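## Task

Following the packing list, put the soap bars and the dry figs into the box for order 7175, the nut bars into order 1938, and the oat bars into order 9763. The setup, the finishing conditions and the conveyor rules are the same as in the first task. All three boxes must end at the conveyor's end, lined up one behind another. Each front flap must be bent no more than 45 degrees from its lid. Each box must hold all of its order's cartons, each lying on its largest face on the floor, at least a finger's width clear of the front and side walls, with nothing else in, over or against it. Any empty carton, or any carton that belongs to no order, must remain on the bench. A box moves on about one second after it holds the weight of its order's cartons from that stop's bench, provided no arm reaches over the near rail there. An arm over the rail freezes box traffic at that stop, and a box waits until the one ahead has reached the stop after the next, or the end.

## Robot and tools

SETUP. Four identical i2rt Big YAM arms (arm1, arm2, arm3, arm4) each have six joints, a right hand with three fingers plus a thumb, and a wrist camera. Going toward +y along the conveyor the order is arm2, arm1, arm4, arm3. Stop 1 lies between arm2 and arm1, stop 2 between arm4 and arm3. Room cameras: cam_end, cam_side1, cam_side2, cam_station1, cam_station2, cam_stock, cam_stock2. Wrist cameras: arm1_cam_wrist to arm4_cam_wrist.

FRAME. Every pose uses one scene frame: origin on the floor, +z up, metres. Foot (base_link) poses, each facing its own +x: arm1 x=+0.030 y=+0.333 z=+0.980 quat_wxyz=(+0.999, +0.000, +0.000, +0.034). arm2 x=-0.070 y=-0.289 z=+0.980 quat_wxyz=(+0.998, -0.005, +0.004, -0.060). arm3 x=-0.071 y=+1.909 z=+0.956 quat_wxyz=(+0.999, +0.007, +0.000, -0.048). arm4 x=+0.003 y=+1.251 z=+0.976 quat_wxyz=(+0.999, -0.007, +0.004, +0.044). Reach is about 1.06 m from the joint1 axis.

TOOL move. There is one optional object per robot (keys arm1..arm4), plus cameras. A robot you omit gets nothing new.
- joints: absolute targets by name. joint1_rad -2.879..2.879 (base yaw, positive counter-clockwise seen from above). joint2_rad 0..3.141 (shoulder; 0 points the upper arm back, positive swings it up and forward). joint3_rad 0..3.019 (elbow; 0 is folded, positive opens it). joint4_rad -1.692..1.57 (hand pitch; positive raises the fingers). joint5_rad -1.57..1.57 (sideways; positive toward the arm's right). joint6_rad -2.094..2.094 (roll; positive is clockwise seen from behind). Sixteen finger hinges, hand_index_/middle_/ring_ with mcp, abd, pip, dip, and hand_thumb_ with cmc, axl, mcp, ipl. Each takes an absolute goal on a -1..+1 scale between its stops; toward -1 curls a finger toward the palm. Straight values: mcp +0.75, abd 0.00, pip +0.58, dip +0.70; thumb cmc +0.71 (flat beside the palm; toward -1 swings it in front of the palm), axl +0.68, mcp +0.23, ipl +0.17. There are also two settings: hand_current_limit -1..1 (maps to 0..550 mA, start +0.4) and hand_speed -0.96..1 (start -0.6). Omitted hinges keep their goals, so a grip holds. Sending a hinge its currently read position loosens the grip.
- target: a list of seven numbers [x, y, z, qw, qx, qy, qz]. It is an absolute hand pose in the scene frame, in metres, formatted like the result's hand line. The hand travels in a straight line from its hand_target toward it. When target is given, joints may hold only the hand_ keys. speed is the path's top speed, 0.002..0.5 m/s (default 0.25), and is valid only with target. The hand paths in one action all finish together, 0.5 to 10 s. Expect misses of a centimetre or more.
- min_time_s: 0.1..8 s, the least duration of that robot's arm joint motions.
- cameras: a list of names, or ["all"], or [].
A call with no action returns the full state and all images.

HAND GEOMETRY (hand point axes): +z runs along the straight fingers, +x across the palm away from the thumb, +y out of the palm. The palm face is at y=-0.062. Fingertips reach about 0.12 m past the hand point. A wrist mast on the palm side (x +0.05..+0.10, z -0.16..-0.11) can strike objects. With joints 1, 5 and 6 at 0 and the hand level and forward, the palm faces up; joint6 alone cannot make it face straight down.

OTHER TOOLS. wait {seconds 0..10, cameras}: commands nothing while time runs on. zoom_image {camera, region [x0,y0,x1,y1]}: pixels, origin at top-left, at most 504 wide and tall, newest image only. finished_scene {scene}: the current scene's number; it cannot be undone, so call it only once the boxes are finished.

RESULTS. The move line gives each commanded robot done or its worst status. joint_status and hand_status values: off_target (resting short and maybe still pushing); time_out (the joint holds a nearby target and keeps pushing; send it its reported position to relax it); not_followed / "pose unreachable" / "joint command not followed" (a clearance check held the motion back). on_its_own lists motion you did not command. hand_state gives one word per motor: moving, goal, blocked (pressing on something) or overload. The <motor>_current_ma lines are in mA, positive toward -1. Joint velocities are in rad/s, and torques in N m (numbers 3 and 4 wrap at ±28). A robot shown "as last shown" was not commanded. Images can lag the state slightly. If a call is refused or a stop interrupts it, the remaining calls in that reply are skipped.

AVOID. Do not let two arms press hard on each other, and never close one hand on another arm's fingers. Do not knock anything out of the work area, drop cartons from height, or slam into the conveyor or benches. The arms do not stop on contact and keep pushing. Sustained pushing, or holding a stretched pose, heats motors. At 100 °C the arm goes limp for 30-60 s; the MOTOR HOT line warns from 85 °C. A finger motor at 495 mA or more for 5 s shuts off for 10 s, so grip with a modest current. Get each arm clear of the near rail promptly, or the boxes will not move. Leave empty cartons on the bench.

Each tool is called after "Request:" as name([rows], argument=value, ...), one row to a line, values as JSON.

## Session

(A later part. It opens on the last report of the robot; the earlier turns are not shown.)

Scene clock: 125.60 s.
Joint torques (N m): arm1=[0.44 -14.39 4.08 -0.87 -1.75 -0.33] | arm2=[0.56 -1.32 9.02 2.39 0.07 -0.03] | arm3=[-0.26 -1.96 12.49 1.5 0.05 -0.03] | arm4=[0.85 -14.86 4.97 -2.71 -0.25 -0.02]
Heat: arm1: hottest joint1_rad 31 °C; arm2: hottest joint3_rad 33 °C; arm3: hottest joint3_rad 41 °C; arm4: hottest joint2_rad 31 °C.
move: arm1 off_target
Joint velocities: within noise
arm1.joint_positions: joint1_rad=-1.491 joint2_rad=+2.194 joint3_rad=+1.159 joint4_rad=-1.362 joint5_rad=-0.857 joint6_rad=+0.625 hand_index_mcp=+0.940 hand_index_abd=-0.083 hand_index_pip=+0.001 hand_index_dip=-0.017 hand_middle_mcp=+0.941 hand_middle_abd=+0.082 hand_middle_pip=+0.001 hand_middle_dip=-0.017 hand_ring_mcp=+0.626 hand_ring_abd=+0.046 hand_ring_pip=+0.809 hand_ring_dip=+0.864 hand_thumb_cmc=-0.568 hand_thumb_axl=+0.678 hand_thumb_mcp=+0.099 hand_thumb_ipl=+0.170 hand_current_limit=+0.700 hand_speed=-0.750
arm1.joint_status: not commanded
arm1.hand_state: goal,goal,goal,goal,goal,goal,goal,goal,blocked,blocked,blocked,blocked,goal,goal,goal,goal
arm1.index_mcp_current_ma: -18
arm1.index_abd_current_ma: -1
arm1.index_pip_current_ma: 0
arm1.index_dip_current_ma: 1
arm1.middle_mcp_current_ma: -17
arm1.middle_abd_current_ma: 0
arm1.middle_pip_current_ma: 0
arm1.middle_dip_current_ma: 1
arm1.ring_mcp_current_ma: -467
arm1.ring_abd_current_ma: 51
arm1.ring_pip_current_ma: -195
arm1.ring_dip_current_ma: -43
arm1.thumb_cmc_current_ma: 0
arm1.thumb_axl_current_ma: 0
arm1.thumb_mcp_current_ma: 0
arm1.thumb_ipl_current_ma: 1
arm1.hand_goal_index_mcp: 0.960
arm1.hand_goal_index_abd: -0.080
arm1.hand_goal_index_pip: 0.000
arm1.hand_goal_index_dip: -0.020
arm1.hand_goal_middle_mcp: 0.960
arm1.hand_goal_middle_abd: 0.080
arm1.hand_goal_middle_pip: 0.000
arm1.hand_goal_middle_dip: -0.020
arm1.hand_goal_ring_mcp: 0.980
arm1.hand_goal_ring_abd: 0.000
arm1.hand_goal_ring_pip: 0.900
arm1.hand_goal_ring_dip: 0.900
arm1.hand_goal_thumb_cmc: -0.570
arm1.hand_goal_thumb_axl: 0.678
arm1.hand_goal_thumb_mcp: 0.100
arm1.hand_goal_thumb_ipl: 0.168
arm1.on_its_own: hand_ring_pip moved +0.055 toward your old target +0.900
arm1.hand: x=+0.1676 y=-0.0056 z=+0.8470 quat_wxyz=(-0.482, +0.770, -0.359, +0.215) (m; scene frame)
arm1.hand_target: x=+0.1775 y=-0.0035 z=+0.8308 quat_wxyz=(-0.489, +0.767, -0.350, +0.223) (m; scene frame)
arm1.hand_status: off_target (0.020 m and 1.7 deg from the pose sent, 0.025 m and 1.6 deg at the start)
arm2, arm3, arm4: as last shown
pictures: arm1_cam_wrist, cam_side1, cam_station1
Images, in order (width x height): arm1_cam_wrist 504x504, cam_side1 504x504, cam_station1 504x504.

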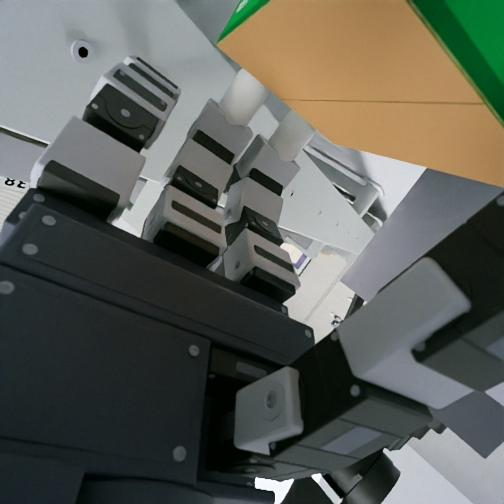

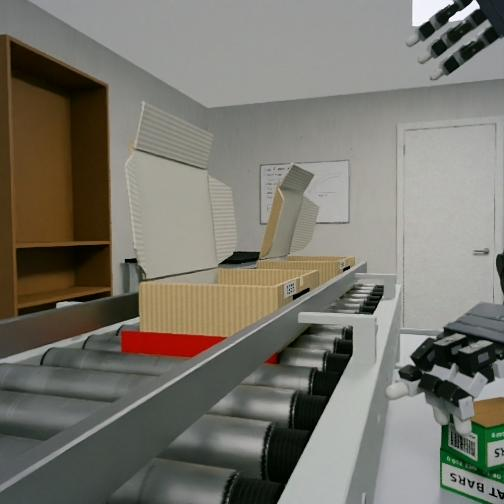

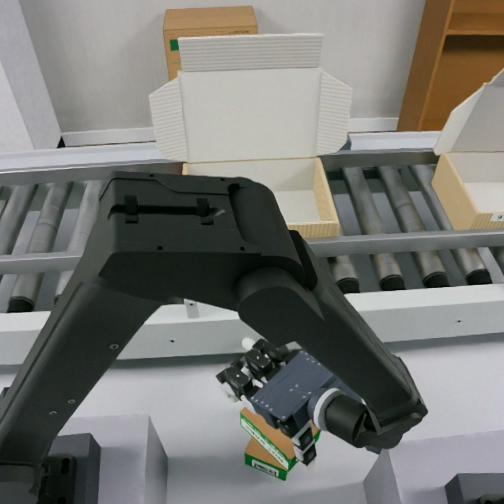

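Request:
move(arm1={"target":[0.178,-0.003,0.856,-0.4889,0.7674,-0.3498,0.2228],"speed":0.04,"joints":{"hand_ring_mcp":-0.07,"hand_ring_pip":-0.358,"hand_ring_dip":0.262}})

Request:
move(arm1={"target":[0.178,-0.002,0.849,-0.4889,0.7674,-0.3498,0.2228],"speed":0.03,"joints":{"hand_index_mcp":0.74,"hand_middle_mcp":0.74,"hand_thumb_mcp":0.07}}, cameras=["cam_side1","cam_station1","arm1_cam_wrist"])

Request:
zoom_image(camera="cam_side1", region=[424, 360, 504, 504])

Request:
zoom_image(camera="cam_station1", region=[200, 330, 340, 500])

Scene clock: 129.37 s.
Joint torques (N m): arm1=[-0.15 -19.25 3.21 -2.17 -0.67 -0.18] | arm2=[0.38 -1.32 8.98 2.39 0.11 -0.02] | arm3=[0.15 -1.79 12.52 1.61 0.06 -0.08] | arm4=[0.85 -14.86 4.9 -2.71 -0.26 -0.01]
Heat: arm1: hottest joint1_rad 31 °C; arm2: hottest joint3_rad 34 °C; arm3: hottest joint3_rad 41 °C; arm4: hottest joint2_rad 31 °C.
move: arm1 done
Joint velocities: within noise
arm1.joint_positions: joint1_rad=-1.484 joint2_rad=+2.185 joint3_rad=+1.159 joint4_rad=-1.374 joint5_rad=-0.880 joint6_rad=+0.613 hand_index_mcp=+0.941 hand_index_abd=-0.083 hand_index_pip=+0.001 hand_index_dip=-0.017 hand_middle_mcp=+0.941 hand_middle_abd=+0.082 hand_middle_pip=+0.001 hand_middle_dip=-0.017 hand_ring_mcp=-0.068 hand_ring_abd=+0.003 hand_ring_pip=-0.352 hand_ring_dip=+0.265 hand_thumb_cmc=-0.569 hand_thumb_axl=+0.678 hand_thumb_mcp=+0.099 hand_thumb_ipl=+0.170 hand_current_limit=+0.700 hand_speed=-0.750
arm1.joint_status: all done
arm1.hand_state: goal,goal,goal,goal,goal,goal,goal,goal,goal,goal,goal,goal,goal,goal,goal,goal
arm1.index_mcp_current_ma: -17
arm1.index_abd_current_ma: -1
arm1.index_pip_current_ma: 0
arm1.index_dip_current_ma: 1
arm1.middle_mcp_current_ma: -16
arm1.middle_abd_current_ma: 0
arm1.middle_pip_current_ma: 0
arm1.middle_dip_current_ma: 1
arm1.ring_mcp_current_ma: 0
arm1.ring_abd_current_ma: 1
arm1.ring_pip_current_ma: 3
arm1.ring_dip_current_ma: 1
arm1.thumb_cmc_current_ma: 0
arm1.thumb_axl_current_ma: 0
arm1.thumb_mcp_current_ma: 0
arm1.thumb_ipl_current_ma: 1
arm1.hand_goal_index_mcp: 0.960
arm1.hand_goal_index_abd: -0.080
arm1.hand_goal_index_pip: 0.000
arm1.hand_goal_index_dip: -0.020
arm1.hand_goal_middle_mcp: 0.960
arm1.hand_goal_middle_abd: 0.080
arm1.hand_goal_middle_pip: 0.000
arm1.hand_goal_middle_dip: -0.020
arm1.hand_goal_ring_mcp: -0.070
arm1.hand_goal_ring_abd: 0.000
arm1.hand_goal_ring_pip: -0.358
arm1.hand_goal_ring_dip: 0.262
arm1.hand_goal_thumb_cmc: -0.570
arm1.hand_goal_thumb_axl: 0.678
arm1.hand_goal_thumb_mcp: 0.100
arm1.hand_goal_thumb_ipl: 0.168
arm1.hand: x=+0.1746 y=-0.0061 z=+0.8528 quat_wxyz=(-0.484, +0.767, -0.355, +0.225) (m; scene frame)
arm1.hand_target: x=+0.1779 y=-0.0030 z=+0.8559 quat_wxyz=(-0.489, +0.767, -0.350, +0.223) (m; scene frame)
arm1.hand_status: done (0.006 m and 0.8 deg from the pose sent, 0.014 m and 1.7 deg at the start)
arm2, arm3, arm4: as last shown
pictures: none

Scene clock: 130.33 s.
Joint torques (N m): arm1=[-0.21 -17.9 3.18 -1.61 -0.68 -0.2] | arm2=[0.38 -1.38 9.05 2.4 0.07 -0.02] | arm3=[-0.21 -1.9 12.41 1.5 0.06 -0.08] | arm4=[0.97 -14.92 4.94 -2.71 -0.24 0]
Heat: arm1: hottest joint1_rad 31 °C; arm2: hottest joint3_rad 34 °C; arm3: hottest joint3_rad 41 °C; arm4: hottest joint2_rad 31 °C.
move: arm1 done
Joint velocities: within noise
arm1.joint_positions: joint1_rad=-1.483 joint2_rad=+2.185 joint3_rad=+1.159 joint4_rad=-1.374 joint5_rad=-0.881 joint6_rad=+0.612 hand_index_mcp=+0.734 hand_index_abd=-0.083 hand_index_pip=+0.001 hand_index_dip=-0.017 hand_middle_mcp=+0.734 hand_middle_abd=+0.082 hand_middle_pip=+0.001 hand_middle_dip=-0.017 hand_ring_mcp=-0.068 hand_ring_abd=+0.003 hand_ring_pip=-0.352 hand_ring_dip=+0.265 hand_thumb_cmc=-0.569 hand_thumb_axl=+0.678 hand_thumb_mcp=+0.071 hand_thumb_ipl=+0.170 hand_current_limit=+0.700 hand_speed=-0.750
arm1.joint_status: all done
arm1.hand_state: goal,goal,goal,goal,goal,goal,goal,goal,goal,goal,goal,goal,goal,goal,goal,goal
arm1.index_mcp_current_ma: -2
arm1.index_abd_current_ma: -1
arm1.index_pip_current_ma: 0
arm1.index_dip_current_ma: 1
arm1.middle_mcp_current_ma: -2
arm1.middle_abd_current_ma: 0
arm1.middle_pip_current_ma: 0
arm1.middle_dip_current_ma: 1
arm1.ring_mcp_current_ma: 0
arm1.ring_abd_current_ma: 1
arm1.ring_pip_current_ma: 3
arm1.ring_dip_current_ma: 1
arm1.thumb_cmc_current_ma: 0
arm1.thumb_axl_current_ma: 0
arm1.thumb_mcp_current_ma: 0
arm1.thumb_ipl_current_ma: 1
arm1.hand_goal_index_mcp: 0.740
arm1.hand_goal_index_abd: -0.080
arm1.hand_goal_index_pip: 0.000
arm1.hand_goal_index_dip: -0.020
arm1.hand_goal_middle_mcp: 0.740
arm1.hand_goal_middle_abd: 0.080
arm1.hand_goal_middle_pip: 0.000
arm1.hand_goal_middle_dip: -0.020
arm1.hand_goal_ring_mcp: -0.070
arm1.hand_goal_ring_abd: 0.000
arm1.hand_goal_ring_pip: -0.358
arm1.hand_goal_ring_dip: 0.262
arm1.hand_goal_thumb_cmc: -0.570
arm1.hand_goal_thumb_axl: 0.678
arm1.hand_goal_thumb_mcp: 0.070
arm1.hand_goal_thumb_ipl: 0.168
arm1.hand: x=+0.1749 y=-0.0061 z=+0.8528 quat_wxyz=(-0.484, +0.767, -0.355, +0.225) (m; scene frame)
arm1.hand_target: x=+0.1780 y=-0.0020 z=+0.8490 quat_wxyz=(-0.489, +0.767, -0.350, +0.223) (m; scene frame)
arm1.hand_status: done (0.006 m and 0.8 deg from the pose sent, 0.006 m and 0.8 deg at the start)
arm2, arm3, arm4: as last shown
pictures: arm1_cam_wrist, cam_side1, cam_station1
Images, in order (width x height): arm1_cam_wrist 504x504, cam_side1 504x504, cam_station1 504x504.

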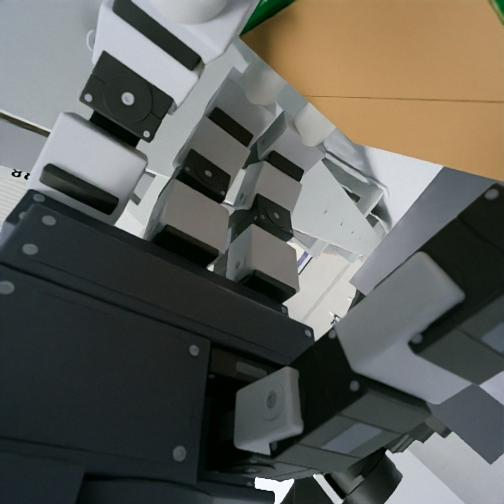

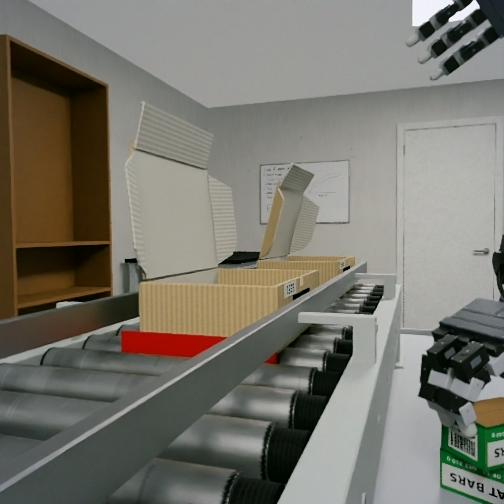

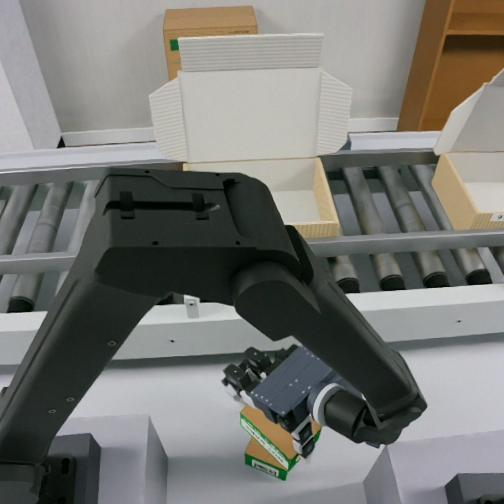

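Scaled by 3.500 from the camera's 504x504 image, which has a finer 720x720 frame.

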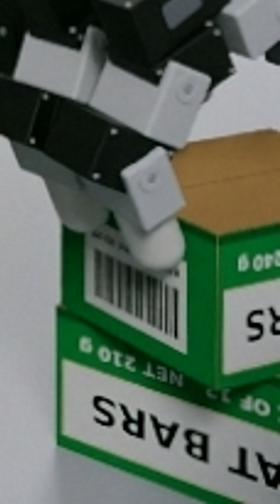

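Scaled by 2.965 from the camera's 504x504 image, which has a finer 720x720 frame.

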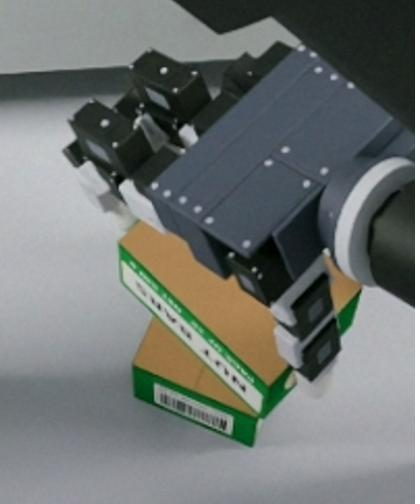

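Request:
move(arm1={"joints":{"hand_index_mcp":0.69,"hand_middle_mcp":0.69,"hand_thumb_mcp":0.0}})

Request:
move(arm1={"joints":{"hand_index_mcp":0.66,"hand_middle_mcp":0.66,"hand_thumb_mcp":-0.08}}, cameras=["cam_side1","cam_station1","arm1_cam_wrist"])

Request:
zoom_image(camera="cam_side1", region=[424, 360, 504, 504])

Request:
zoom_image(camera="cam_station1", region=[200, 330, 340, 500])

Scene clock: 131.07 s.
Joint torques (N m): arm1=[-0.03 -18.08 3.21 -1.52 -0.55 -0.19] | arm2=[0.32 -0.91 9.05 2.36 0.07 -0.03] | arm3=[-0.62 -1.73 12.53 1.58 0.02 -0.07] | arm4=[0.97 -14.92 4.93 -2.71 -0.25 -0.02]
Heat: arm1: hottest joint1_rad 31 °C; arm2: hottest joint3_rad 34 °C; arm3: hottest joint3_rad 41 °C; arm4: hottest joint2_rad 31 °C.
move: arm1 off_target
Joint velocities: within noise
arm1.joint_positions: joint1_rad=-1.483 joint2_rad=+2.185 joint3_rad=+1.159 joint4_rad=-1.374 joint5_rad=-0.883 joint6_rad=+0.612 hand_index_mcp=+0.715 hand_index_abd=-0.082 hand_index_pip=+0.006 hand_index_dip=-0.017 hand_middle_mcp=+0.714 hand_middle_abd=+0.082 hand_middle_pip=+0.007 hand_middle_dip=-0.017 hand_ring_mcp=-0.068 hand_ring_abd=+0.003 hand_ring_pip=-0.352 hand_ring_dip=+0.265 hand_thumb_cmc=-0.568 hand_thumb_axl=+0.678 hand_thumb_mcp=+0.053 hand_thumb_ipl=+0.178 hand_current_limit=+0.700 hand_speed=-0.750
arm1.joint_status: hand_index_mcp off_target (ended at +0.715, target +0.690); hand_middle_mcp off_target (ended at +0.714, target +0.690); hand_thumb_mcp off_target (ended at +0.053, target +0.000)
arm1.hand_state: blocked,goal,goal,goal,blocked,goal,goal,goal,goal,goal,goal,goal,goal,goal,blocked,goal
arm1.index_mcp_current_ma: 26
arm1.index_abd_current_ma: 0
arm1.index_pip_current_ma: 2
arm1.index_dip_current_ma: 1
arm1.middle_mcp_current_ma: 25
arm1.middle_abd_current_ma: 0
arm1.middle_pip_current_ma: 3
arm1.middle_dip_current_ma: 1
arm1.ring_mcp_current_ma: 0
arm1.ring_abd_current_ma: 1
arm1.ring_pip_current_ma: 3
arm1.ring_dip_current_ma: 1
arm1.thumb_cmc_current_ma: 0
arm1.thumb_axl_current_ma: 0
arm1.thumb_mcp_current_ma: 124
arm1.thumb_ipl_current_ma: 9
arm1.hand_goal_index_mcp: 0.690
arm1.hand_goal_index_abd: -0.080
arm1.hand_goal_index_pip: 0.000
arm1.hand_goal_index_dip: -0.020
arm1.hand_goal_middle_mcp: 0.690
arm1.hand_goal_middle_abd: 0.080
arm1.hand_goal_middle_pip: 0.000
arm1.hand_goal_middle_dip: -0.020
arm1.hand_goal_ring_mcp: -0.070
arm1.hand_goal_ring_abd: 0.000
arm1.hand_goal_ring_pip: -0.358
arm1.hand_goal_ring_dip: 0.262
arm1.hand_goal_thumb_cmc: -0.570
arm1.hand_goal_thumb_axl: 0.678
arm1.hand_goal_thumb_mcp: 0.000
arm1.hand_goal_thumb_ipl: 0.168
arm1.hand: x=+0.1752 y=-0.0062 z=+0.8529 quat_wxyz=(-0.485, +0.767, -0.355, +0.226) (m; scene frame)
arm1.hand_target: x=+0.1779 y=-0.0020 z=+0.8490 quat_wxyz=(-0.489, +0.767, -0.350, +0.223) (m; scene frame)
arm1.hand_status: not commanded
arm2, arm3, arm4: as last shown
pictures: none

Scene clock: 131.63 s.
Joint torques (N m): arm1=[-0.09 -17.9 3.19 -1.51 -0.49 -0.2] | arm2=[0.44 -1.49 8.95 2.39 0.08 -0.03] | arm3=[-0.97 -1.9 12.52 1.55 0.06 -0.04] | arm4=[0.79 -14.86 4.92 -2.7 -0.26 -0.02]
Heat: arm1: hottest joint1_rad 31 °C; arm2: hottest joint3_rad 34 °C; arm3: hottest joint3_rad 41 °C; arm4: hottest joint2_rad 31 °C.
move: arm1 off_target
Joint velocities: within noise
arm1.joint_positions: joint1_rad=-1.483 joint2_rad=+2.185 joint3_rad=+1.159 joint4_rad=-1.374 joint5_rad=-0.884 joint6_rad=+0.612 hand_index_mcp=+0.710 hand_index_abd=-0.080 hand_index_pip=+0.018 hand_index_dip=-0.016 hand_middle_mcp=+0.709 hand_middle_abd=+0.081 hand_middle_pip=+0.019 hand_middle_dip=-0.017 hand_ring_mcp=-0.068 hand_ring_abd=+0.003 hand_ring_pip=-0.352 hand_ring_dip=+0.265 hand_thumb_cmc=-0.566 hand_thumb_axl=+0.678 hand_thumb_mcp=+0.034 hand_thumb_ipl=+0.192 hand_current_limit=+0.700 hand_speed=-0.750
arm1.joint_status: hand_index_mcp off_target (ended at +0.710, target +0.660); hand_middle_mcp off_target (ended at +0.709, target +0.660); hand_thumb_mcp off_target (ended at +0.034, target -0.080)
arm1.hand_state: blocked,goal,goal,goal,blocked,goal,goal,goal,goal,goal,goal,goal,goal,goal,blocked,blocked
arm1.index_mcp_current_ma: 82
arm1.index_abd_current_ma: 0
arm1.index_pip_current_ma: 14
arm1.index_dip_current_ma: 1
arm1.middle_mcp_current_ma: 79
arm1.middle_abd_current_ma: 0
arm1.middle_pip_current_ma: 16
arm1.middle_dip_current_ma: 1
arm1.ring_mcp_current_ma: 0
arm1.ring_abd_current_ma: 1
arm1.ring_pip_current_ma: 3
arm1.ring_dip_current_ma: 1
arm1.thumb_cmc_current_ma: 1
arm1.thumb_axl_current_ma: 0
arm1.thumb_mcp_current_ma: 431
arm1.thumb_ipl_current_ma: 36
arm1.hand_goal_index_mcp: 0.660
arm1.hand_goal_index_abd: -0.080
arm1.hand_goal_index_pip: 0.000
arm1.hand_goal_index_dip: -0.020
arm1.hand_goal_middle_mcp: 0.660
arm1.hand_goal_middle_abd: 0.080
arm1.hand_goal_middle_pip: 0.000
arm1.hand_goal_middle_dip: -0.020
arm1.hand_goal_ring_mcp: -0.070
arm1.hand_goal_ring_abd: 0.000
arm1.hand_goal_ring_pip: -0.358
arm1.hand_goal_ring_dip: 0.262
arm1.hand_goal_thumb_cmc: -0.570
arm1.hand_goal_thumb_axl: 0.678
arm1.hand_goal_thumb_mcp: -0.080
arm1.hand_goal_thumb_ipl: 0.168
arm1.hand: x=+0.1755 y=-0.0062 z=+0.8530 quat_wxyz=(-0.485, +0.767, -0.355, +0.226) (m; scene frame)
arm1.hand_target: x=+0.1779 y=-0.0020 z=+0.8490 quat_wxyz=(-0.489, +0.767, -0.350, +0.223) (m; scene frame)
arm1.hand_status: not commanded
arm2.joint_positions: joint1_rad=-0.124 joint2_rad=+0.644 joint3_rad=+1.406 joint4_rad=-1.239 joint5_rad=+0.070 joint6_rad=+1.094 hand_index_mcp=+0.755 hand_index_abd=+0.000 hand_index_pip=+0.577 hand_index_dip=+0.696 hand_middle_mcp=+0.755 hand_middle_abd=+0.000 hand_middle_pip=+0.577 hand_middle_dip=+0.696 hand_ring_mcp=+0.755 hand_ring_abd=+0.000 hand_ring_pip=+0.577 hand_ring_dip=+0.696 hand_thumb_cmc=+0.715 hand_thumb_axl=+0.677 hand_thumb_mcp=+0.226 hand_thumb_ipl=+0.168 hand_current_limit=+0.400 hand_speed=-0.600
arm2.joint_status: not commanded
arm2.hand_state: goal,goal,overload,goal,goal,goal,goal,goal,goal,goal,goal,goal,goal,goal,goal,goal
arm2.index_mcp_current_ma: 0
arm2.index_abd_current_ma: 0
arm2.index_pip_current_ma: 0
arm2.index_dip_current_ma: 0
arm2.middle_mcp_current_ma: 0
arm2.middle_abd_current_ma: 0
arm2.middle_pip_current_ma: 0
arm2.middle_dip_current_ma: 0
arm2.ring_mcp_current_ma: 0
arm2.ring_abd_current_ma: 0
arm2.ring_pip_current_ma: 0
arm2.ring_dip_current_ma: 0
arm2.thumb_cmc_current_ma: 0
arm2.thumb_axl_current_ma: 0
arm2.thumb_mcp_current_ma: 0
arm2.thumb_ipl_current_ma: 0
arm2.hand_goal_index_mcp: 0.754
arm2.hand_goal_index_abd: 0.000
arm2.hand_goal_index_pip: 0.576
arm2.hand_goal_index_dip: 0.696
arm2.hand_goal_middle_mcp: 0.754
arm2.hand_goal_middle_abd: 0.000
arm2.hand_goal_middle_pip: 0.576
arm2.hand_goal_middle_dip: 0.696
arm2.hand_goal_ring_mcp: 0.754
arm2.hand_goal_ring_abd: 0.000
arm2.hand_goal_ring_pip: 0.576
arm2.hand_goal_ring_dip: 0.696
arm2.hand_goal_thumb_cmc: 0.714
arm2.hand_goal_thumb_axl: 0.678
arm2.hand_goal_thumb_mcp: 0.226
arm2.hand_goal_thumb_ipl: 0.168
arm2.hand: x=+0.1623 y=-0.4413 z=+1.5615 quat_wxyz=(+0.215, +0.851, +0.084, +0.472) (m; scene frame)
arm2.hand_target: x=+0.1589 y=-0.4403 z=+1.5764 quat_wxyz=(+0.220, +0.842, +0.083, +0.486) (m; scene frame)
arm2.hand_status: not commanded
arm3.joint_positions: joint1_rad=+0.273 joint2_rad=+0.833 joint3_rad=+1.000 joint4_rad=-1.428 joint5_rad=-0.004 joint6_rad=+0.007 hand_index_mcp=+0.860 hand_index_abd=+0.001 hand_index_pip=-0.355 hand_index_dip=+0.265 hand_middle_mcp=+0.860 hand_middle_abd=+0.001 hand_middle_pip=-0.355 hand_middle_dip=+0.265 hand_ring_mcp=+0.974 hand_ring_abd=+0.001 hand_ring_pip=+0.897 hand_ring_dip=+0.897 hand_thumb_cmc=-0.568 hand_thumb_axl=+0.677 hand_thumb_mcp=+0.078 hand_thumb_ipl=+0.168 hand_current_limit=+0.700 hand_speed=-0.750
arm3.joint_status: not commanded
arm3.hand_state: goal,goal,goal,goal,goal,goal,goal,goal,goal,goal,goal,goal,goal,goal,goal,goal
arm3.index_mcp_current_ma: 0
arm3.index_abd_current_ma: 0
arm3.index_pip_current_ma: 2
arm3.index_dip_current_ma: 2
arm3.middle_mcp_current_ma: 0
arm3.middle_abd_current_ma: 0
arm3.middle_pip_current_ma: 2
arm3.middle_dip_current_ma: 2
arm3.ring_mcp_current_ma: -6
arm3.ring_abd_current_ma: 0
arm3.ring_pip_current_ma: -2
arm3.ring_dip_current_ma: -2
arm3.thumb_cmc_current_ma: 1
arm3.thumb_axl_current_ma: 0
arm3.thumb_mcp_current_ma: -2
arm3.thumb_ipl_current_ma: 0
arm3.hand_goal_index_mcp: 0.860
arm3.hand_goal_index_abd: 0.000
arm3.hand_goal_index_pip: -0.358
arm3.hand_goal_index_dip: 0.262
arm3.hand_goal_middle_mcp: 0.860
arm3.hand_goal_middle_abd: 0.000
arm3.hand_goal_middle_pip: -0.358
arm3.hand_goal_middle_dip: 0.262
arm3.hand_goal_ring_mcp: 0.980
arm3.hand_goal_ring_abd: 0.000
arm3.hand_goal_ring_pip: 0.900
arm3.hand_goal_ring_dip: 0.900
arm3.hand_goal_thumb_cmc: -0.570
arm3.hand_goal_thumb_axl: 0.678
arm3.hand_goal_thumb_mcp: 0.080
arm3.hand_goal_thumb_ipl: 0.168
arm3.hand: x=+0.2775 y=+1.9435 z=+1.2663 quat_wxyz=(+0.093, +0.637, +0.755, +0.125) (m; scene frame)
arm3.hand_target: x=+0.2848 y=+1.9476 z=+1.2983 quat_wxyz=(+0.117, +0.628, +0.755, +0.152) (m; scene frame)
arm3.hand_status: not commanded
arm4.joint_positions: joint1_rad=+1.030 joint2_rad=+2.231 joint3_rad=+1.334 joint4_rad=-1.680 joint5_rad=-0.290 joint6_rad=+0.171 hand_index_mcp=+0.855 hand_index_abd=+0.000 hand_index_pip=-0.355 hand_index_dip=+0.265 hand_middle_mcp=+0.855 hand_middle_abd=+0.000 hand_middle_pip=-0.356 hand_middle_dip=+0.266 hand_ring_mcp=+0.973 hand_ring_abd=+0.000 hand_ring_pip=+0.896 hand_ring_dip=+0.897 hand_thumb_cmc=-0.568 hand_thumb_axl=+0.677 hand_thumb_mcp=+0.078 hand_thumb_ipl=+0.168 hand_current_limit=+0.700 hand_speed=-0.750
arm4.joint_status: not commanded
arm4.hand_state: goal,goal,goal,goal,goal,goal,goal,goal,goal,goal,goal,goal,goal,goal,goal,goal
arm4.index_mcp_current_ma: -18
arm4.index_abd_current_ma: 1
arm4.index_pip_current_ma: 8
arm4.index_dip_current_ma: 9
arm4.middle_mcp_current_ma: -18
arm4.middle_abd_current_ma: 1
arm4.middle_pip_current_ma: 7
arm4.middle_dip_current_ma: 12
arm4.ring_mcp_current_ma: -25
arm4.ring_abd_current_ma: 1
arm4.ring_pip_current_ma: -12
arm4.ring_dip_current_ma: -8
arm4.thumb_cmc_current_ma: 8
arm4.thumb_axl_current_ma: -2
arm4.thumb_mcp_current_ma: -10
arm4.thumb_ipl_current_ma: -1
arm4.hand_goal_index_mcp: 0.860
arm4.hand_goal_index_abd: 0.000
arm4.hand_goal_index_pip: -0.358
arm4.hand_goal_index_dip: 0.262
arm4.hand_goal_middle_mcp: 0.860
arm4.hand_goal_middle_abd: 0.000
arm4.hand_goal_middle_pip: -0.358
arm4.hand_goal_middle_dip: 0.262
arm4.hand_goal_ring_mcp: 0.980
arm4.hand_goal_ring_abd: 0.000
arm4.hand_goal_ring_pip: 0.900
arm4.hand_goal_ring_dip: 0.900
arm4.hand_goal_thumb_cmc: -0.570
arm4.hand_goal_thumb_axl: 0.678
arm4.hand_goal_thumb_mcp: 0.080
arm4.hand_goal_thumb_ipl: 0.168
arm4.hand: x=+0.1548 y=+1.5941 z=+0.8572 quat_wxyz=(-0.193, +0.332, +0.799, -0.462) (m; scene frame)
arm4.hand_target: x=+0.1498 y=+1.5964 z=+0.8497 quat_wxyz=(-0.195, +0.324, +0.796, -0.472) (m; scene frame)
arm4.hand_status: not commanded
pictures: arm1_cam_wrist, cam_side1, cam_station1
Images, in order (width x height): arm1_cam_wrist 504x504, cam_side1 504x504, cam_station1 504x504.

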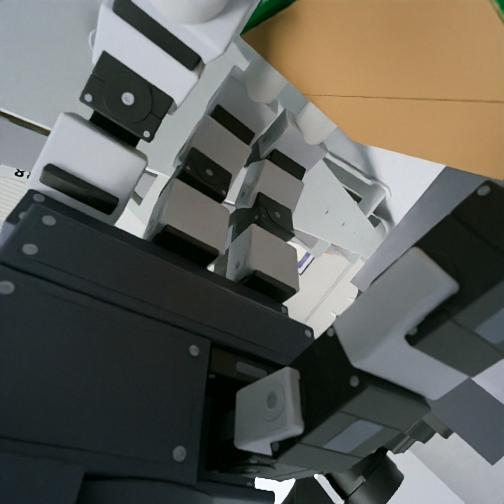

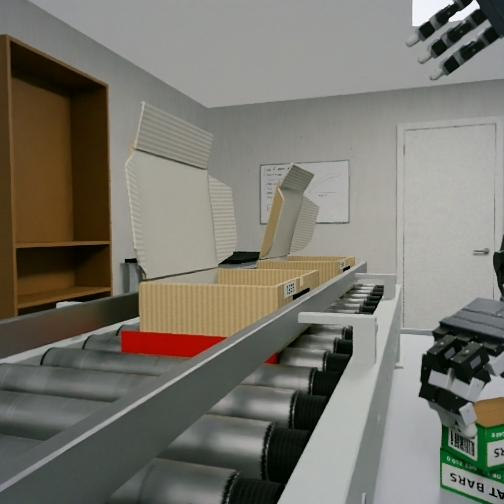

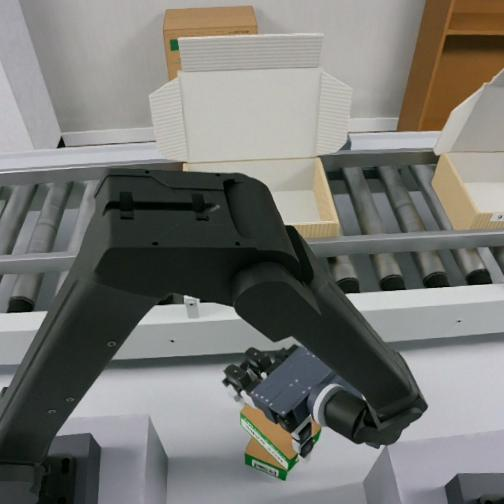

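Scaled by 3.500 from the camera's 504x504 image, which has a finer 720x720 frame.

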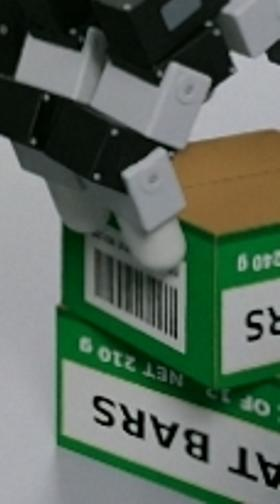

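Scaled by 2.965 from the camera's 504x504 image, which has a finer 720x720 frame.

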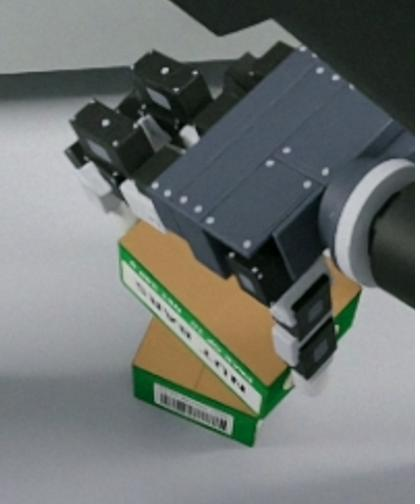

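Request:
move(arm1={"target":[0.181,-0.004,0.90,-0.4889,0.7674,-0.3498,0.2228],"speed":0.05,"joints":{"hand_thumb_mcp":-0.1}}, cameras=["cam_side1","cam_station1"])

Request:
zoom_image(camera="cam_side1", region=[404, 320, 504, 504])

Request:
zoom_image(camera="cam_station1", region=[200, 330, 340, 500])

Scene clock: 134.17 s.
Joint torques (N m): arm1=[-0.09 -19.78 3.33 -2.52 -0.74 -0.12] | arm2=[0.44 -1.14 8.99 2.41 0.09 -0.03] | arm3=[-0.21 -1.73 12.51 1.68 0.05 -0.09] | arm4=[0.85 -14.8 4.93 -2.73 -0.25 -0.01]
Heat: arm1: hottest joint1_rad 31 °C; arm2: hottest joint3_rad 34 °C; arm3: hottest joint3_rad 41 °C; arm4: hottest joint2_rad 31 °C.
move: arm1 off_target
Joint velocities: within noise
arm1.joint_positions: joint1_rad=-1.478 joint2_rad=+2.099 joint3_rad=+1.159 joint4_rad=-1.450 joint5_rad=-0.884 joint6_rad=+0.611 hand_index_mcp=+0.710 hand_index_abd=-0.080 hand_index_pip=+0.024 hand_index_dip=-0.006 hand_middle_mcp=+0.703 hand_middle_abd=+0.077 hand_middle_pip=+0.029 hand_middle_dip=-0.002 hand_ring_mcp=-0.068 hand_ring_abd=+0.003 hand_ring_pip=-0.352 hand_ring_dip=+0.265 hand_thumb_cmc=-0.563 hand_thumb_axl=+0.679 hand_thumb_mcp=+0.026 hand_thumb_ipl=+0.194 hand_current_limit=+0.700 hand_speed=-0.750
arm1.joint_status: hand_thumb_mcp off_target (ended at +0.026, target -0.100)
arm1.hand_state: blocked,goal,blocked,goal,blocked,goal,blocked,goal,goal,goal,goal,goal,goal,goal,blocked,blocked
arm1.index_mcp_current_ma: 82
arm1.index_abd_current_ma: 0
arm1.index_pip_current_ma: 22
arm1.index_dip_current_ma: 9
arm1.middle_mcp_current_ma: 62
arm1.middle_abd_current_ma: -1
arm1.middle_pip_current_ma: 30
arm1.middle_dip_current_ma: 14
arm1.ring_mcp_current_ma: 0
arm1.ring_abd_current_ma: 1
arm1.ring_pip_current_ma: 3
arm1.ring_dip_current_ma: 1
arm1.thumb_cmc_current_ma: 3
arm1.thumb_axl_current_ma: 0
arm1.thumb_mcp_current_ma: 467
arm1.thumb_ipl_current_ma: 41
arm1.hand_goal_index_mcp: 0.660
arm1.hand_goal_index_abd: -0.080
arm1.hand_goal_index_pip: 0.000
arm1.hand_goal_index_dip: -0.020
arm1.hand_goal_middle_mcp: 0.660
arm1.hand_goal_middle_abd: 0.080
arm1.hand_goal_middle_pip: 0.000
arm1.hand_goal_middle_dip: -0.020
arm1.hand_goal_ring_mcp: -0.070
arm1.hand_goal_ring_abd: 0.000
arm1.hand_goal_ring_pip: -0.358
arm1.hand_goal_ring_dip: 0.262
arm1.hand_goal_thumb_cmc: -0.570
arm1.hand_goal_thumb_axl: 0.678
arm1.hand_goal_thumb_mcp: -0.100
arm1.hand_goal_thumb_ipl: 0.168
arm1.hand: x=+0.1779 y=-0.0106 z=+0.8923 quat_wxyz=(-0.482, +0.770, -0.351, +0.227) (m; scene frame)
arm1.hand_target: x=+0.1809 y=-0.0043 z=+0.8998 quat_wxyz=(-0.489, +0.768, -0.350, +0.223) (m; scene frame)
arm1.hand_status: off_target (0.011 m and 1.1 deg from the pose sent, 0.047 m and 0.9 deg at the start)
arm2, arm3, arm4: as last shown
pictures: cam_side1, cam_station1
Images, in order (width x height): cam_side1 504x504, cam_station1 504x504.

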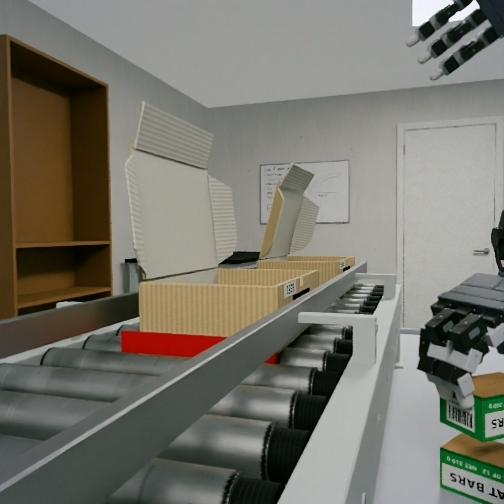

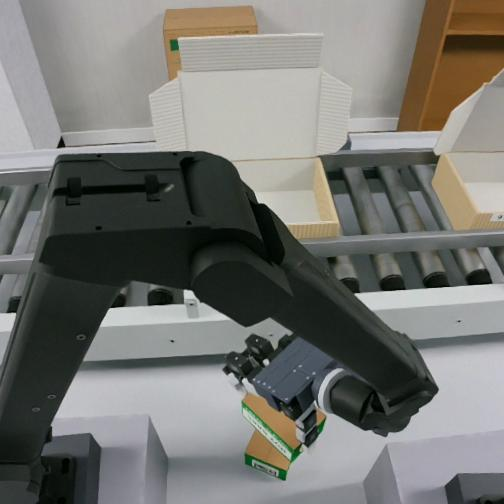

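Scaled by 2.739 from the camera's 504x504 image, which has a finer 720x720 frame.

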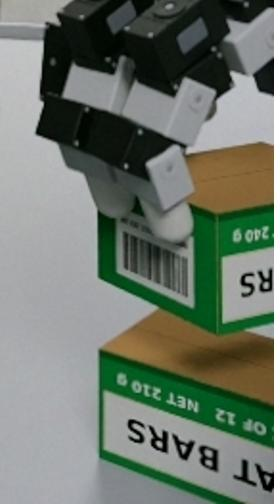

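Scaled by 2.965 from the camera's 504x504 image, which has a finer 720x720 frame.

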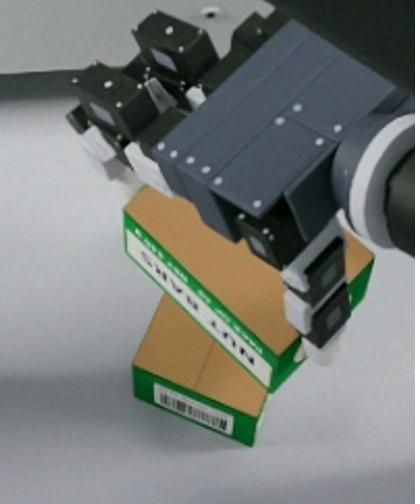

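Request:
move(arm1={"target":[0.181,-0.004,0.99,-0.4889,0.7674,-0.3498,0.2228],"speed":0.1})

Request:
move(arm1={"joints":{"joint1_rad":-1.0,"joint2_rad":1.6,"joint3_rad":1.25,"joint4_rad":-1.67,"joint5_rad":-0.3,"joint6_rad":0.05},"min_time_s":3.5}, cameras=["cam_side1","cam_station1"])

Scene clock: 135.97 s.
Joint torques (N m): arm1=[0.15 -18.14 5.89 -2.61 -0.72 -0.12] | arm2=[0.44 -1.26 8.99 2.43 0.08 -0.03] | arm3=[-0.32 -1.85 12.6 1.51 0.03 -0.06] | arm4=[0.91 -14.8 4.94 -2.73 -0.26 0]
Heat: arm1: hottest joint1_rad 31 °C; arm2: hottest joint3_rad 34 °C; arm3: hottest joint3_rad 41 °C; arm4: hottest joint2_rad 31 °C.
move: arm1 off_target
Joint velocities: within noise
arm1.joint_positions: joint1_rad=-1.478 joint2_rad=+1.917 joint3_rad=+1.155 joint4_rad=-1.649 joint5_rad=-0.884 joint6_rad=+0.611 hand_index_mcp=+0.710 hand_index_abd=-0.080 hand_index_pip=+0.024 hand_index_dip=-0.006 hand_middle_mcp=+0.702 hand_middle_abd=+0.077 hand_middle_pip=+0.029 hand_middle_dip=-0.002 hand_ring_mcp=-0.068 hand_ring_abd=+0.003 hand_ring_pip=-0.352 hand_ring_dip=+0.265 hand_thumb_cmc=-0.563 hand_thumb_axl=+0.679 hand_thumb_mcp=+0.026 hand_thumb_ipl=+0.194 hand_current_limit=+0.700 hand_speed=-0.750
arm1.joint_status: not commanded
arm1.hand_state: blocked,goal,blocked,goal,blocked,goal,blocked,goal,goal,goal,goal,goal,goal,goal,blocked,blocked
arm1.index_mcp_current_ma: 82
arm1.index_abd_current_ma: 0
arm1.index_pip_current_ma: 23
arm1.index_dip_current_ma: 9
arm1.middle_mcp_current_ma: 62
arm1.middle_abd_current_ma: -1
arm1.middle_pip_current_ma: 31
arm1.middle_dip_current_ma: 15
arm1.ring_mcp_current_ma: 0
arm1.ring_abd_current_ma: 1
arm1.ring_pip_current_ma: 3
arm1.ring_dip_current_ma: 1
arm1.thumb_cmc_current_ma: 3
arm1.thumb_axl_current_ma: 0
arm1.thumb_mcp_current_ma: 468
arm1.thumb_ipl_current_ma: 41
arm1.hand_goal_index_mcp: 0.660
arm1.hand_goal_index_abd: -0.080
arm1.hand_goal_index_pip: 0.000
arm1.hand_goal_index_dip: -0.020
arm1.hand_goal_middle_mcp: 0.660
arm1.hand_goal_middle_abd: 0.080
arm1.hand_goal_middle_pip: 0.000
arm1.hand_goal_middle_dip: -0.020
arm1.hand_goal_ring_mcp: -0.070
arm1.hand_goal_ring_abd: 0.000
arm1.hand_goal_ring_pip: -0.358
arm1.hand_goal_ring_dip: 0.262
arm1.hand_goal_thumb_cmc: -0.570
arm1.hand_goal_thumb_axl: 0.678
arm1.hand_goal_thumb_mcp: -0.100
arm1.hand_goal_thumb_ipl: 0.168
arm1.hand: x=+0.1764 y=-0.0006 z=+0.9802 quat_wxyz=(-0.489, +0.766, -0.354, +0.223) (m; scene frame)
arm1.hand_target: x=+0.1810 y=-0.0039 z=+0.9899 quat_wxyz=(-0.489, +0.768, -0.350, +0.223) (m; scene frame)
arm1.hand_status: off_target (0.011 m and 0.5 deg from the pose sent, 0.098 m and 1.0 deg at the start)
arm2, arm3, arm4: as last shown
pictures: none

Scene clock: 140.03 s.
Joint torques (N m): arm1=[-0.44 -16.38 9.7 -1.48 -0.19 -0.3] | arm2=[0.26 -1.26 9.03 2.4 0.09 -0.03] | arm3=[-0.67 -1.73 12.64 1.78 0.06 -0.08] | arm4=[0.91 -14.86 4.92 -2.73 -0.26 0]
Heat: arm1: hottest joint1_rad 31 °C; arm2: hottest joint3_rad 34 °C; arm3: hottest joint3_rad 41 °C; arm4: hottest joint2_rad 31 °C.
move: arm1 done
Joint velocities: within noise
arm1.joint_positions: joint1_rad=-1.006 joint2_rad=+1.617 joint3_rad=+1.203 joint4_rad=-1.656 joint5_rad=-0.301 joint6_rad=+0.065 hand_index_mcp=+0.710 hand_index_abd=-0.077 hand_index_pip=+0.034 hand_index_dip=-0.003 hand_middle_mcp=+0.702 hand_middle_abd=+0.077 hand_middle_pip=+0.038 hand_middle_dip=+0.002 hand_ring_mcp=-0.068 hand_ring_abd=+0.003 hand_ring_pip=-0.352 hand_ring_dip=+0.265 hand_thumb_cmc=-0.558 hand_thumb_axl=+0.680 hand_thumb_mcp=+0.017 hand_thumb_ipl=+0.194 hand_current_limit=+0.700 hand_speed=-0.750
arm1.joint_status: all done
arm1.hand_state: blocked,goal,blocked,goal,blocked,goal,blocked,blocked,goal,goal,goal,goal,goal,goal,blocked,blocked
arm1.index_mcp_current_ma: 82
arm1.index_abd_current_ma: 1
arm1.index_pip_current_ma: 40
arm1.index_dip_current_ma: 13
arm1.middle_mcp_current_ma: 62
arm1.middle_abd_current_ma: -1
arm1.middle_pip_current_ma: 46
arm1.middle_dip_current_ma: 19
arm1.ring_mcp_current_ma: 1
arm1.ring_abd_current_ma: 1
arm1.ring_pip_current_ma: 3
arm1.ring_dip_current_ma: 1
arm1.thumb_cmc_current_ma: 8
arm1.thumb_axl_current_ma: 1
arm1.thumb_mcp_current_ma: 445
arm1.thumb_ipl_current_ma: 41
arm1.hand_goal_index_mcp: 0.660
arm1.hand_goal_index_abd: -0.080
arm1.hand_goal_index_pip: 0.000
arm1.hand_goal_index_dip: -0.020
arm1.hand_goal_middle_mcp: 0.660
arm1.hand_goal_middle_abd: 0.080
arm1.hand_goal_middle_pip: 0.000
arm1.hand_goal_middle_dip: -0.020
arm1.hand_goal_ring_mcp: -0.070
arm1.hand_goal_ring_abd: 0.000
arm1.hand_goal_ring_pip: -0.358
arm1.hand_goal_ring_dip: 0.262
arm1.hand_goal_thumb_cmc: -0.570
arm1.hand_goal_thumb_axl: 0.678
arm1.hand_goal_thumb_mcp: -0.100
arm1.hand_goal_thumb_ipl: 0.168
arm1.hand: x=+0.2927 y=+0.0154 z=+1.0744 quat_wxyz=(-0.280, +0.930, +0.233, +0.053) (m; scene frame)
arm1.hand_target: x=+0.3051 y=+0.0045 z=+1.0965 quat_wxyz=(-0.257, +0.932, +0.248, +0.063) (m; scene frame)
arm1.hand_status: not commanded
arm2, arm3, arm4: as last shown
pictures: cam_side1, cam_station1
Images, in order (width x height): cam_side1 504x504, cam_station1 504x504.

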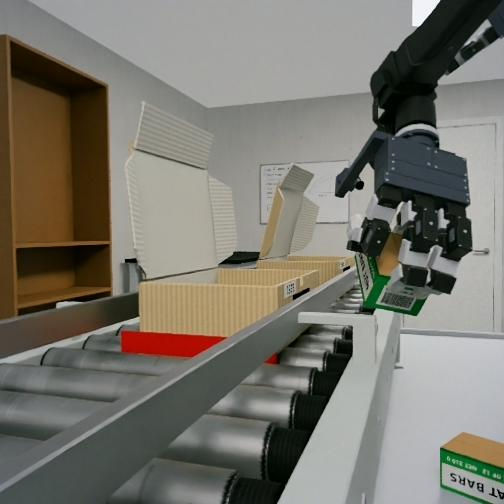

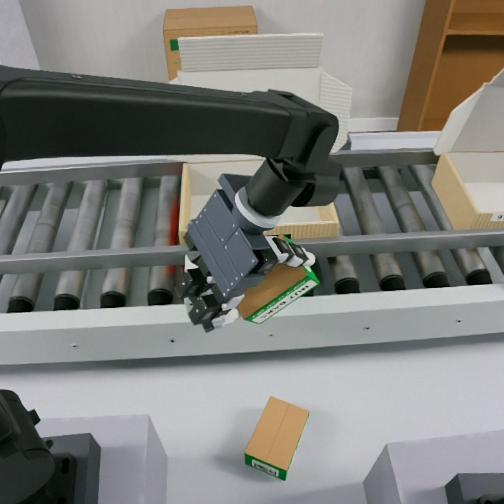

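Request:
move(arm1={"joints":{"joint1_rad":-0.93,"joint2_rad":1.42,"joint3_rad":1.25,"joint4_rad":-1.6,"joint5_rad":-0.1,"joint6_rad":-0.1},"min_time_s":2})

Request:
move(arm1={"joints":{"joint1_rad":-0.66,"joint2_rad":1.35,"joint3_rad":1.3,"joint4_rad":-1.6,"joint5_rad":0.3,"joint6_rad":-0.5},"min_time_s":2.5})

Request:
move(arm1={"joints":{"joint1_rad":-0.41,"joint2_rad":1.40,"joint3_rad":1.5,"joint4_rad":-1.5,"joint5_rad":1.1,"joint6_rad":-1.4},"min_time_s":4}, cameras=["cam_side1","cam_station1","cam_stock"])

Scene clock: 143.13 s.
Joint torques (N m): arm1=[-0.09 -14.51 10.51 0.12 0.04 -0.26] | arm2=[0.38 -1.14 8.99 2.39 0.08 0] | arm3=[-0.56 -2.14 12.53 1.59 0.06 -0.09] | arm4=[0.73 -14.74 4.9 -2.71 -0.26 -0.01]
Heat: arm1: hottest joint1_rad 31 °C; arm2: hottest joint3_rad 34 °C; arm3: hottest joint3_rad 41 °C; arm4: hottest joint2_rad 31 °C.
move: arm1 done
Joint velocities: within noise
arm1.joint_positions: joint1_rad=-0.939 joint2_rad=+1.437 joint3_rad=+1.203 joint4_rad=-1.613 joint5_rad=-0.102 joint6_rad=-0.087 hand_index_mcp=+0.712 hand_index_abd=-0.077 hand_index_pip=+0.036 hand_index_dip=-0.002 hand_middle_mcp=+0.702 hand_middle_abd=+0.076 hand_middle_pip=+0.042 hand_middle_dip=+0.002 hand_ring_mcp=-0.066 hand_ring_abd=+0.003 hand_ring_pip=-0.352 hand_ring_dip=+0.265 hand_thumb_cmc=-0.558 hand_thumb_axl=+0.680 hand_thumb_mcp=+0.013 hand_thumb_ipl=+0.194 hand_current_limit=+0.700 hand_speed=-0.750
arm1.joint_status: all done
arm1.hand_state: blocked,goal,blocked,goal,blocked,goal,blocked,blocked,goal,goal,goal,goal,goal,goal,blocked,blocked
arm1.index_mcp_current_ma: 87
arm1.index_abd_current_ma: 1
arm1.index_pip_current_ma: 43
arm1.index_dip_current_ma: 14
arm1.middle_mcp_current_ma: 62
arm1.middle_abd_current_ma: -1
arm1.middle_pip_current_ma: 55
arm1.middle_dip_current_ma: 20
arm1.ring_mcp_current_ma: 1
arm1.ring_abd_current_ma: 1
arm1.ring_pip_current_ma: 3
arm1.ring_dip_current_ma: 1
arm1.thumb_cmc_current_ma: 8
arm1.thumb_axl_current_ma: 1
arm1.thumb_mcp_current_ma: 424
arm1.thumb_ipl_current_ma: 41
arm1.hand_goal_index_mcp: 0.660
arm1.hand_goal_index_abd: -0.080
arm1.hand_goal_index_pip: 0.000
arm1.hand_goal_index_dip: -0.020
arm1.hand_goal_middle_mcp: 0.660
arm1.hand_goal_middle_abd: 0.080
arm1.hand_goal_middle_pip: 0.000
arm1.hand_goal_middle_dip: -0.020
arm1.hand_goal_ring_mcp: -0.070
arm1.hand_goal_ring_abd: 0.000
arm1.hand_goal_ring_pip: -0.358
arm1.hand_goal_ring_dip: 0.262
arm1.hand_goal_thumb_cmc: -0.570
arm1.hand_goal_thumb_axl: 0.678
arm1.hand_goal_thumb_mcp: -0.100
arm1.hand_goal_thumb_ipl: 0.168
arm1.hand: x=+0.3059 y=+0.0083 z=+1.1436 quat_wxyz=(-0.147, +0.916, +0.373, +0.007) (m; scene frame)
arm1.hand_target: x=+0.3217 y=-0.0030 z=+1.1701 quat_wxyz=(-0.110, +0.916, +0.387, +0.018) (m; scene frame)
arm1.hand_status: not commanded
arm2, arm3, arm4: as last shown
pictures: none

Scene clock: 146.23 s.
Joint torques (N m): arm1=[-0.21 -14.04 11.6 0.35 0.5 -0.11] | arm2=[0.56 -1.14 9.02 2.32 0.09 -0.03] | arm3=[-0.38 -2.02 12.62 1.76 0.03 -0.07] | arm4=[0.97 -14.86 4.96 -2.71 -0.26 -0.01]
Heat: arm1: hottest joint1_rad 31 °C; arm2: hottest joint3_rad 34 °C; arm3: hottest joint3_rad 41 °C; arm4: hottest joint2_rad 31 °C.
move: arm1 done
Joint velocities: within noise
arm1.joint_positions: joint1_rad=-0.668 joint2_rad=+1.369 joint3_rad=+1.242 joint4_rad=-1.613 joint5_rad=+0.297 joint6_rad=-0.496 hand_index_mcp=+0.713 hand_index_abd=-0.077 hand_index_pip=+0.037 hand_index_dip=+0.000 hand_middle_mcp=+0.704 hand_middle_abd=+0.074 hand_middle_pip=+0.042 hand_middle_dip=+0.002 hand_ring_mcp=-0.066 hand_ring_abd=+0.003 hand_ring_pip=-0.352 hand_ring_dip=+0.265 hand_thumb_cmc=-0.561 hand_thumb_axl=+0.680 hand_thumb_mcp=+0.012 hand_thumb_ipl=+0.194 hand_current_limit=+0.700 hand_speed=-0.750
arm1.joint_status: all done
arm1.hand_state: blocked,goal,blocked,goal,blocked,goal,blocked,blocked,goal,goal,goal,goal,goal,goal,blocked,blocked
arm1.index_mcp_current_ma: 88
arm1.index_abd_current_ma: 1
arm1.index_pip_current_ma: 44
arm1.index_dip_current_ma: 16
arm1.middle_mcp_current_ma: 65
arm1.middle_abd_current_ma: -2
arm1.middle_pip_current_ma: 56
arm1.middle_dip_current_ma: 20
arm1.ring_mcp_current_ma: 1
arm1.ring_abd_current_ma: 0
arm1.ring_pip_current_ma: 3
arm1.ring_dip_current_ma: 1
arm1.thumb_cmc_current_ma: 5
arm1.thumb_axl_current_ma: 1
arm1.thumb_mcp_current_ma: 419
arm1.thumb_ipl_current_ma: 41
arm1.hand_goal_index_mcp: 0.660
arm1.hand_goal_index_abd: -0.080
arm1.hand_goal_index_pip: 0.000
arm1.hand_goal_index_dip: -0.020
arm1.hand_goal_middle_mcp: 0.660
arm1.hand_goal_middle_abd: 0.080
arm1.hand_goal_middle_pip: 0.000
arm1.hand_goal_middle_dip: -0.020
arm1.hand_goal_ring_mcp: -0.070
arm1.hand_goal_ring_abd: 0.000
arm1.hand_goal_ring_pip: -0.358
arm1.hand_goal_ring_dip: 0.262
arm1.hand_goal_thumb_cmc: -0.570
arm1.hand_goal_thumb_axl: 0.678
arm1.hand_goal_thumb_mcp: -0.100
arm1.hand_goal_thumb_ipl: 0.168
arm1.hand: x=+0.3708 y=+0.0615 z=+1.1897 quat_wxyz=(-0.047, +0.723, +0.669, -0.163) (m; scene frame)
arm1.hand_target: x=+0.3877 y=+0.0538 z=+1.2238 quat_wxyz=(-0.003, +0.726, +0.670, -0.154) (m; scene frame)
arm1.hand_status: not commanded
arm2, arm3, arm4: as last shown
pictures: none

Scene clock: 150.90 s.
Joint torques (N m): arm1=[-0.09 -12.69 12.11 1.07 1.53 0] | arm2=[0.5 -1.32 8.99 2.4 0.08 -0.04] | arm3=[-0.5 -2.2 12.59 1.74 0.05 -0.08] | arm4=[0.97 -14.92 4.92 -2.71 -0.26 0]
Heat: arm1: hottest joint1_rad 31 °C; arm2: hottest joint3_rad 34 °C; arm3: hottest joint3_rad 41 °C; arm4: hottest joint2_rad 31 °C.
move: arm1 done
Joint velocities: within noise
arm1.joint_positions: joint1_rad=-0.418 joint2_rad=+1.394 joint3_rad=+1.440 joint4_rad=-1.517 joint5_rad=+1.092 joint6_rad=-1.402 hand_index_mcp=+0.713 hand_index_abd=-0.077 hand_index_pip=+0.037 hand_index_dip=+0.000 hand_middle_mcp=+0.704 hand_middle_abd=+0.073 hand_middle_pip=+0.043 hand_middle_dip=+0.002 hand_ring_mcp=-0.066 hand_ring_abd=+0.002 hand_ring_pip=-0.352 hand_ring_dip=+0.265 hand_thumb_cmc=-0.568 hand_thumb_axl=+0.680 hand_thumb_mcp=+0.012 hand_thumb_ipl=+0.196 hand_current_limit=+0.700 hand_speed=-0.750
arm1.joint_status: all done
arm1.hand_state: blocked,goal,blocked,goal,blocked,goal,blocked,blocked,goal,goal,goal,goal,goal,goal,blocked,blocked
arm1.index_mcp_current_ma: 88
arm1.index_abd_current_ma: 1
arm1.index_pip_current_ma: 44
arm1.index_dip_current_ma: 16
arm1.middle_mcp_current_ma: 67
arm1.middle_abd_current_ma: -2
arm1.middle_pip_current_ma: 57
arm1.middle_dip_current_ma: 20
arm1.ring_mcp_current_ma: 1
arm1.ring_abd_current_ma: 0
arm1.ring_pip_current_ma: 3
arm1.ring_dip_current_ma: 1
arm1.thumb_cmc_current_ma: 1
arm1.thumb_axl_current_ma: 1
arm1.thumb_mcp_current_ma: 419
arm1.thumb_ipl_current_ma: 47
arm1.hand_goal_index_mcp: 0.660
arm1.hand_goal_index_abd: -0.080
arm1.hand_goal_index_pip: 0.000
arm1.hand_goal_index_dip: -0.020
arm1.hand_goal_middle_mcp: 0.660
arm1.hand_goal_middle_abd: 0.080
arm1.hand_goal_middle_pip: 0.000
arm1.hand_goal_middle_dip: -0.020
arm1.hand_goal_ring_mcp: -0.070
arm1.hand_goal_ring_abd: 0.000
arm1.hand_goal_ring_pip: -0.358
arm1.hand_goal_ring_dip: 0.262
arm1.hand_goal_thumb_cmc: -0.570
arm1.hand_goal_thumb_axl: 0.678
arm1.hand_goal_thumb_mcp: -0.100
arm1.hand_goal_thumb_ipl: 0.168
arm1.hand: x=+0.4239 y=+0.0633 z=+1.2927 quat_wxyz=(-0.005, +0.244, +0.818, -0.520) (m; scene frame)
arm1.hand_target: x=+0.4413 y=+0.0601 z=+1.3187 quat_wxyz=(+0.028, +0.258, +0.811, -0.525) (m; scene frame)
arm1.hand_status: not commanded
arm2, arm3, arm4: as last shown
pictures: cam_side1, cam_station1, cam_stock
Images, in order (width x height): cam_side1 504x504, cam_station1 504x504, cam_stock 504x504.

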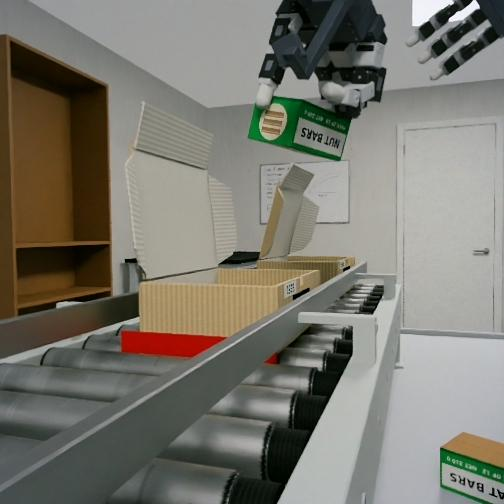

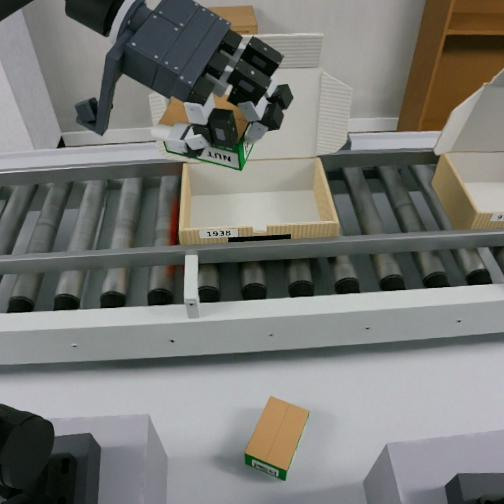

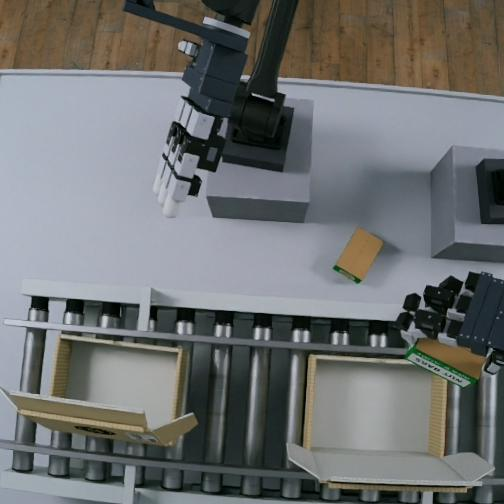

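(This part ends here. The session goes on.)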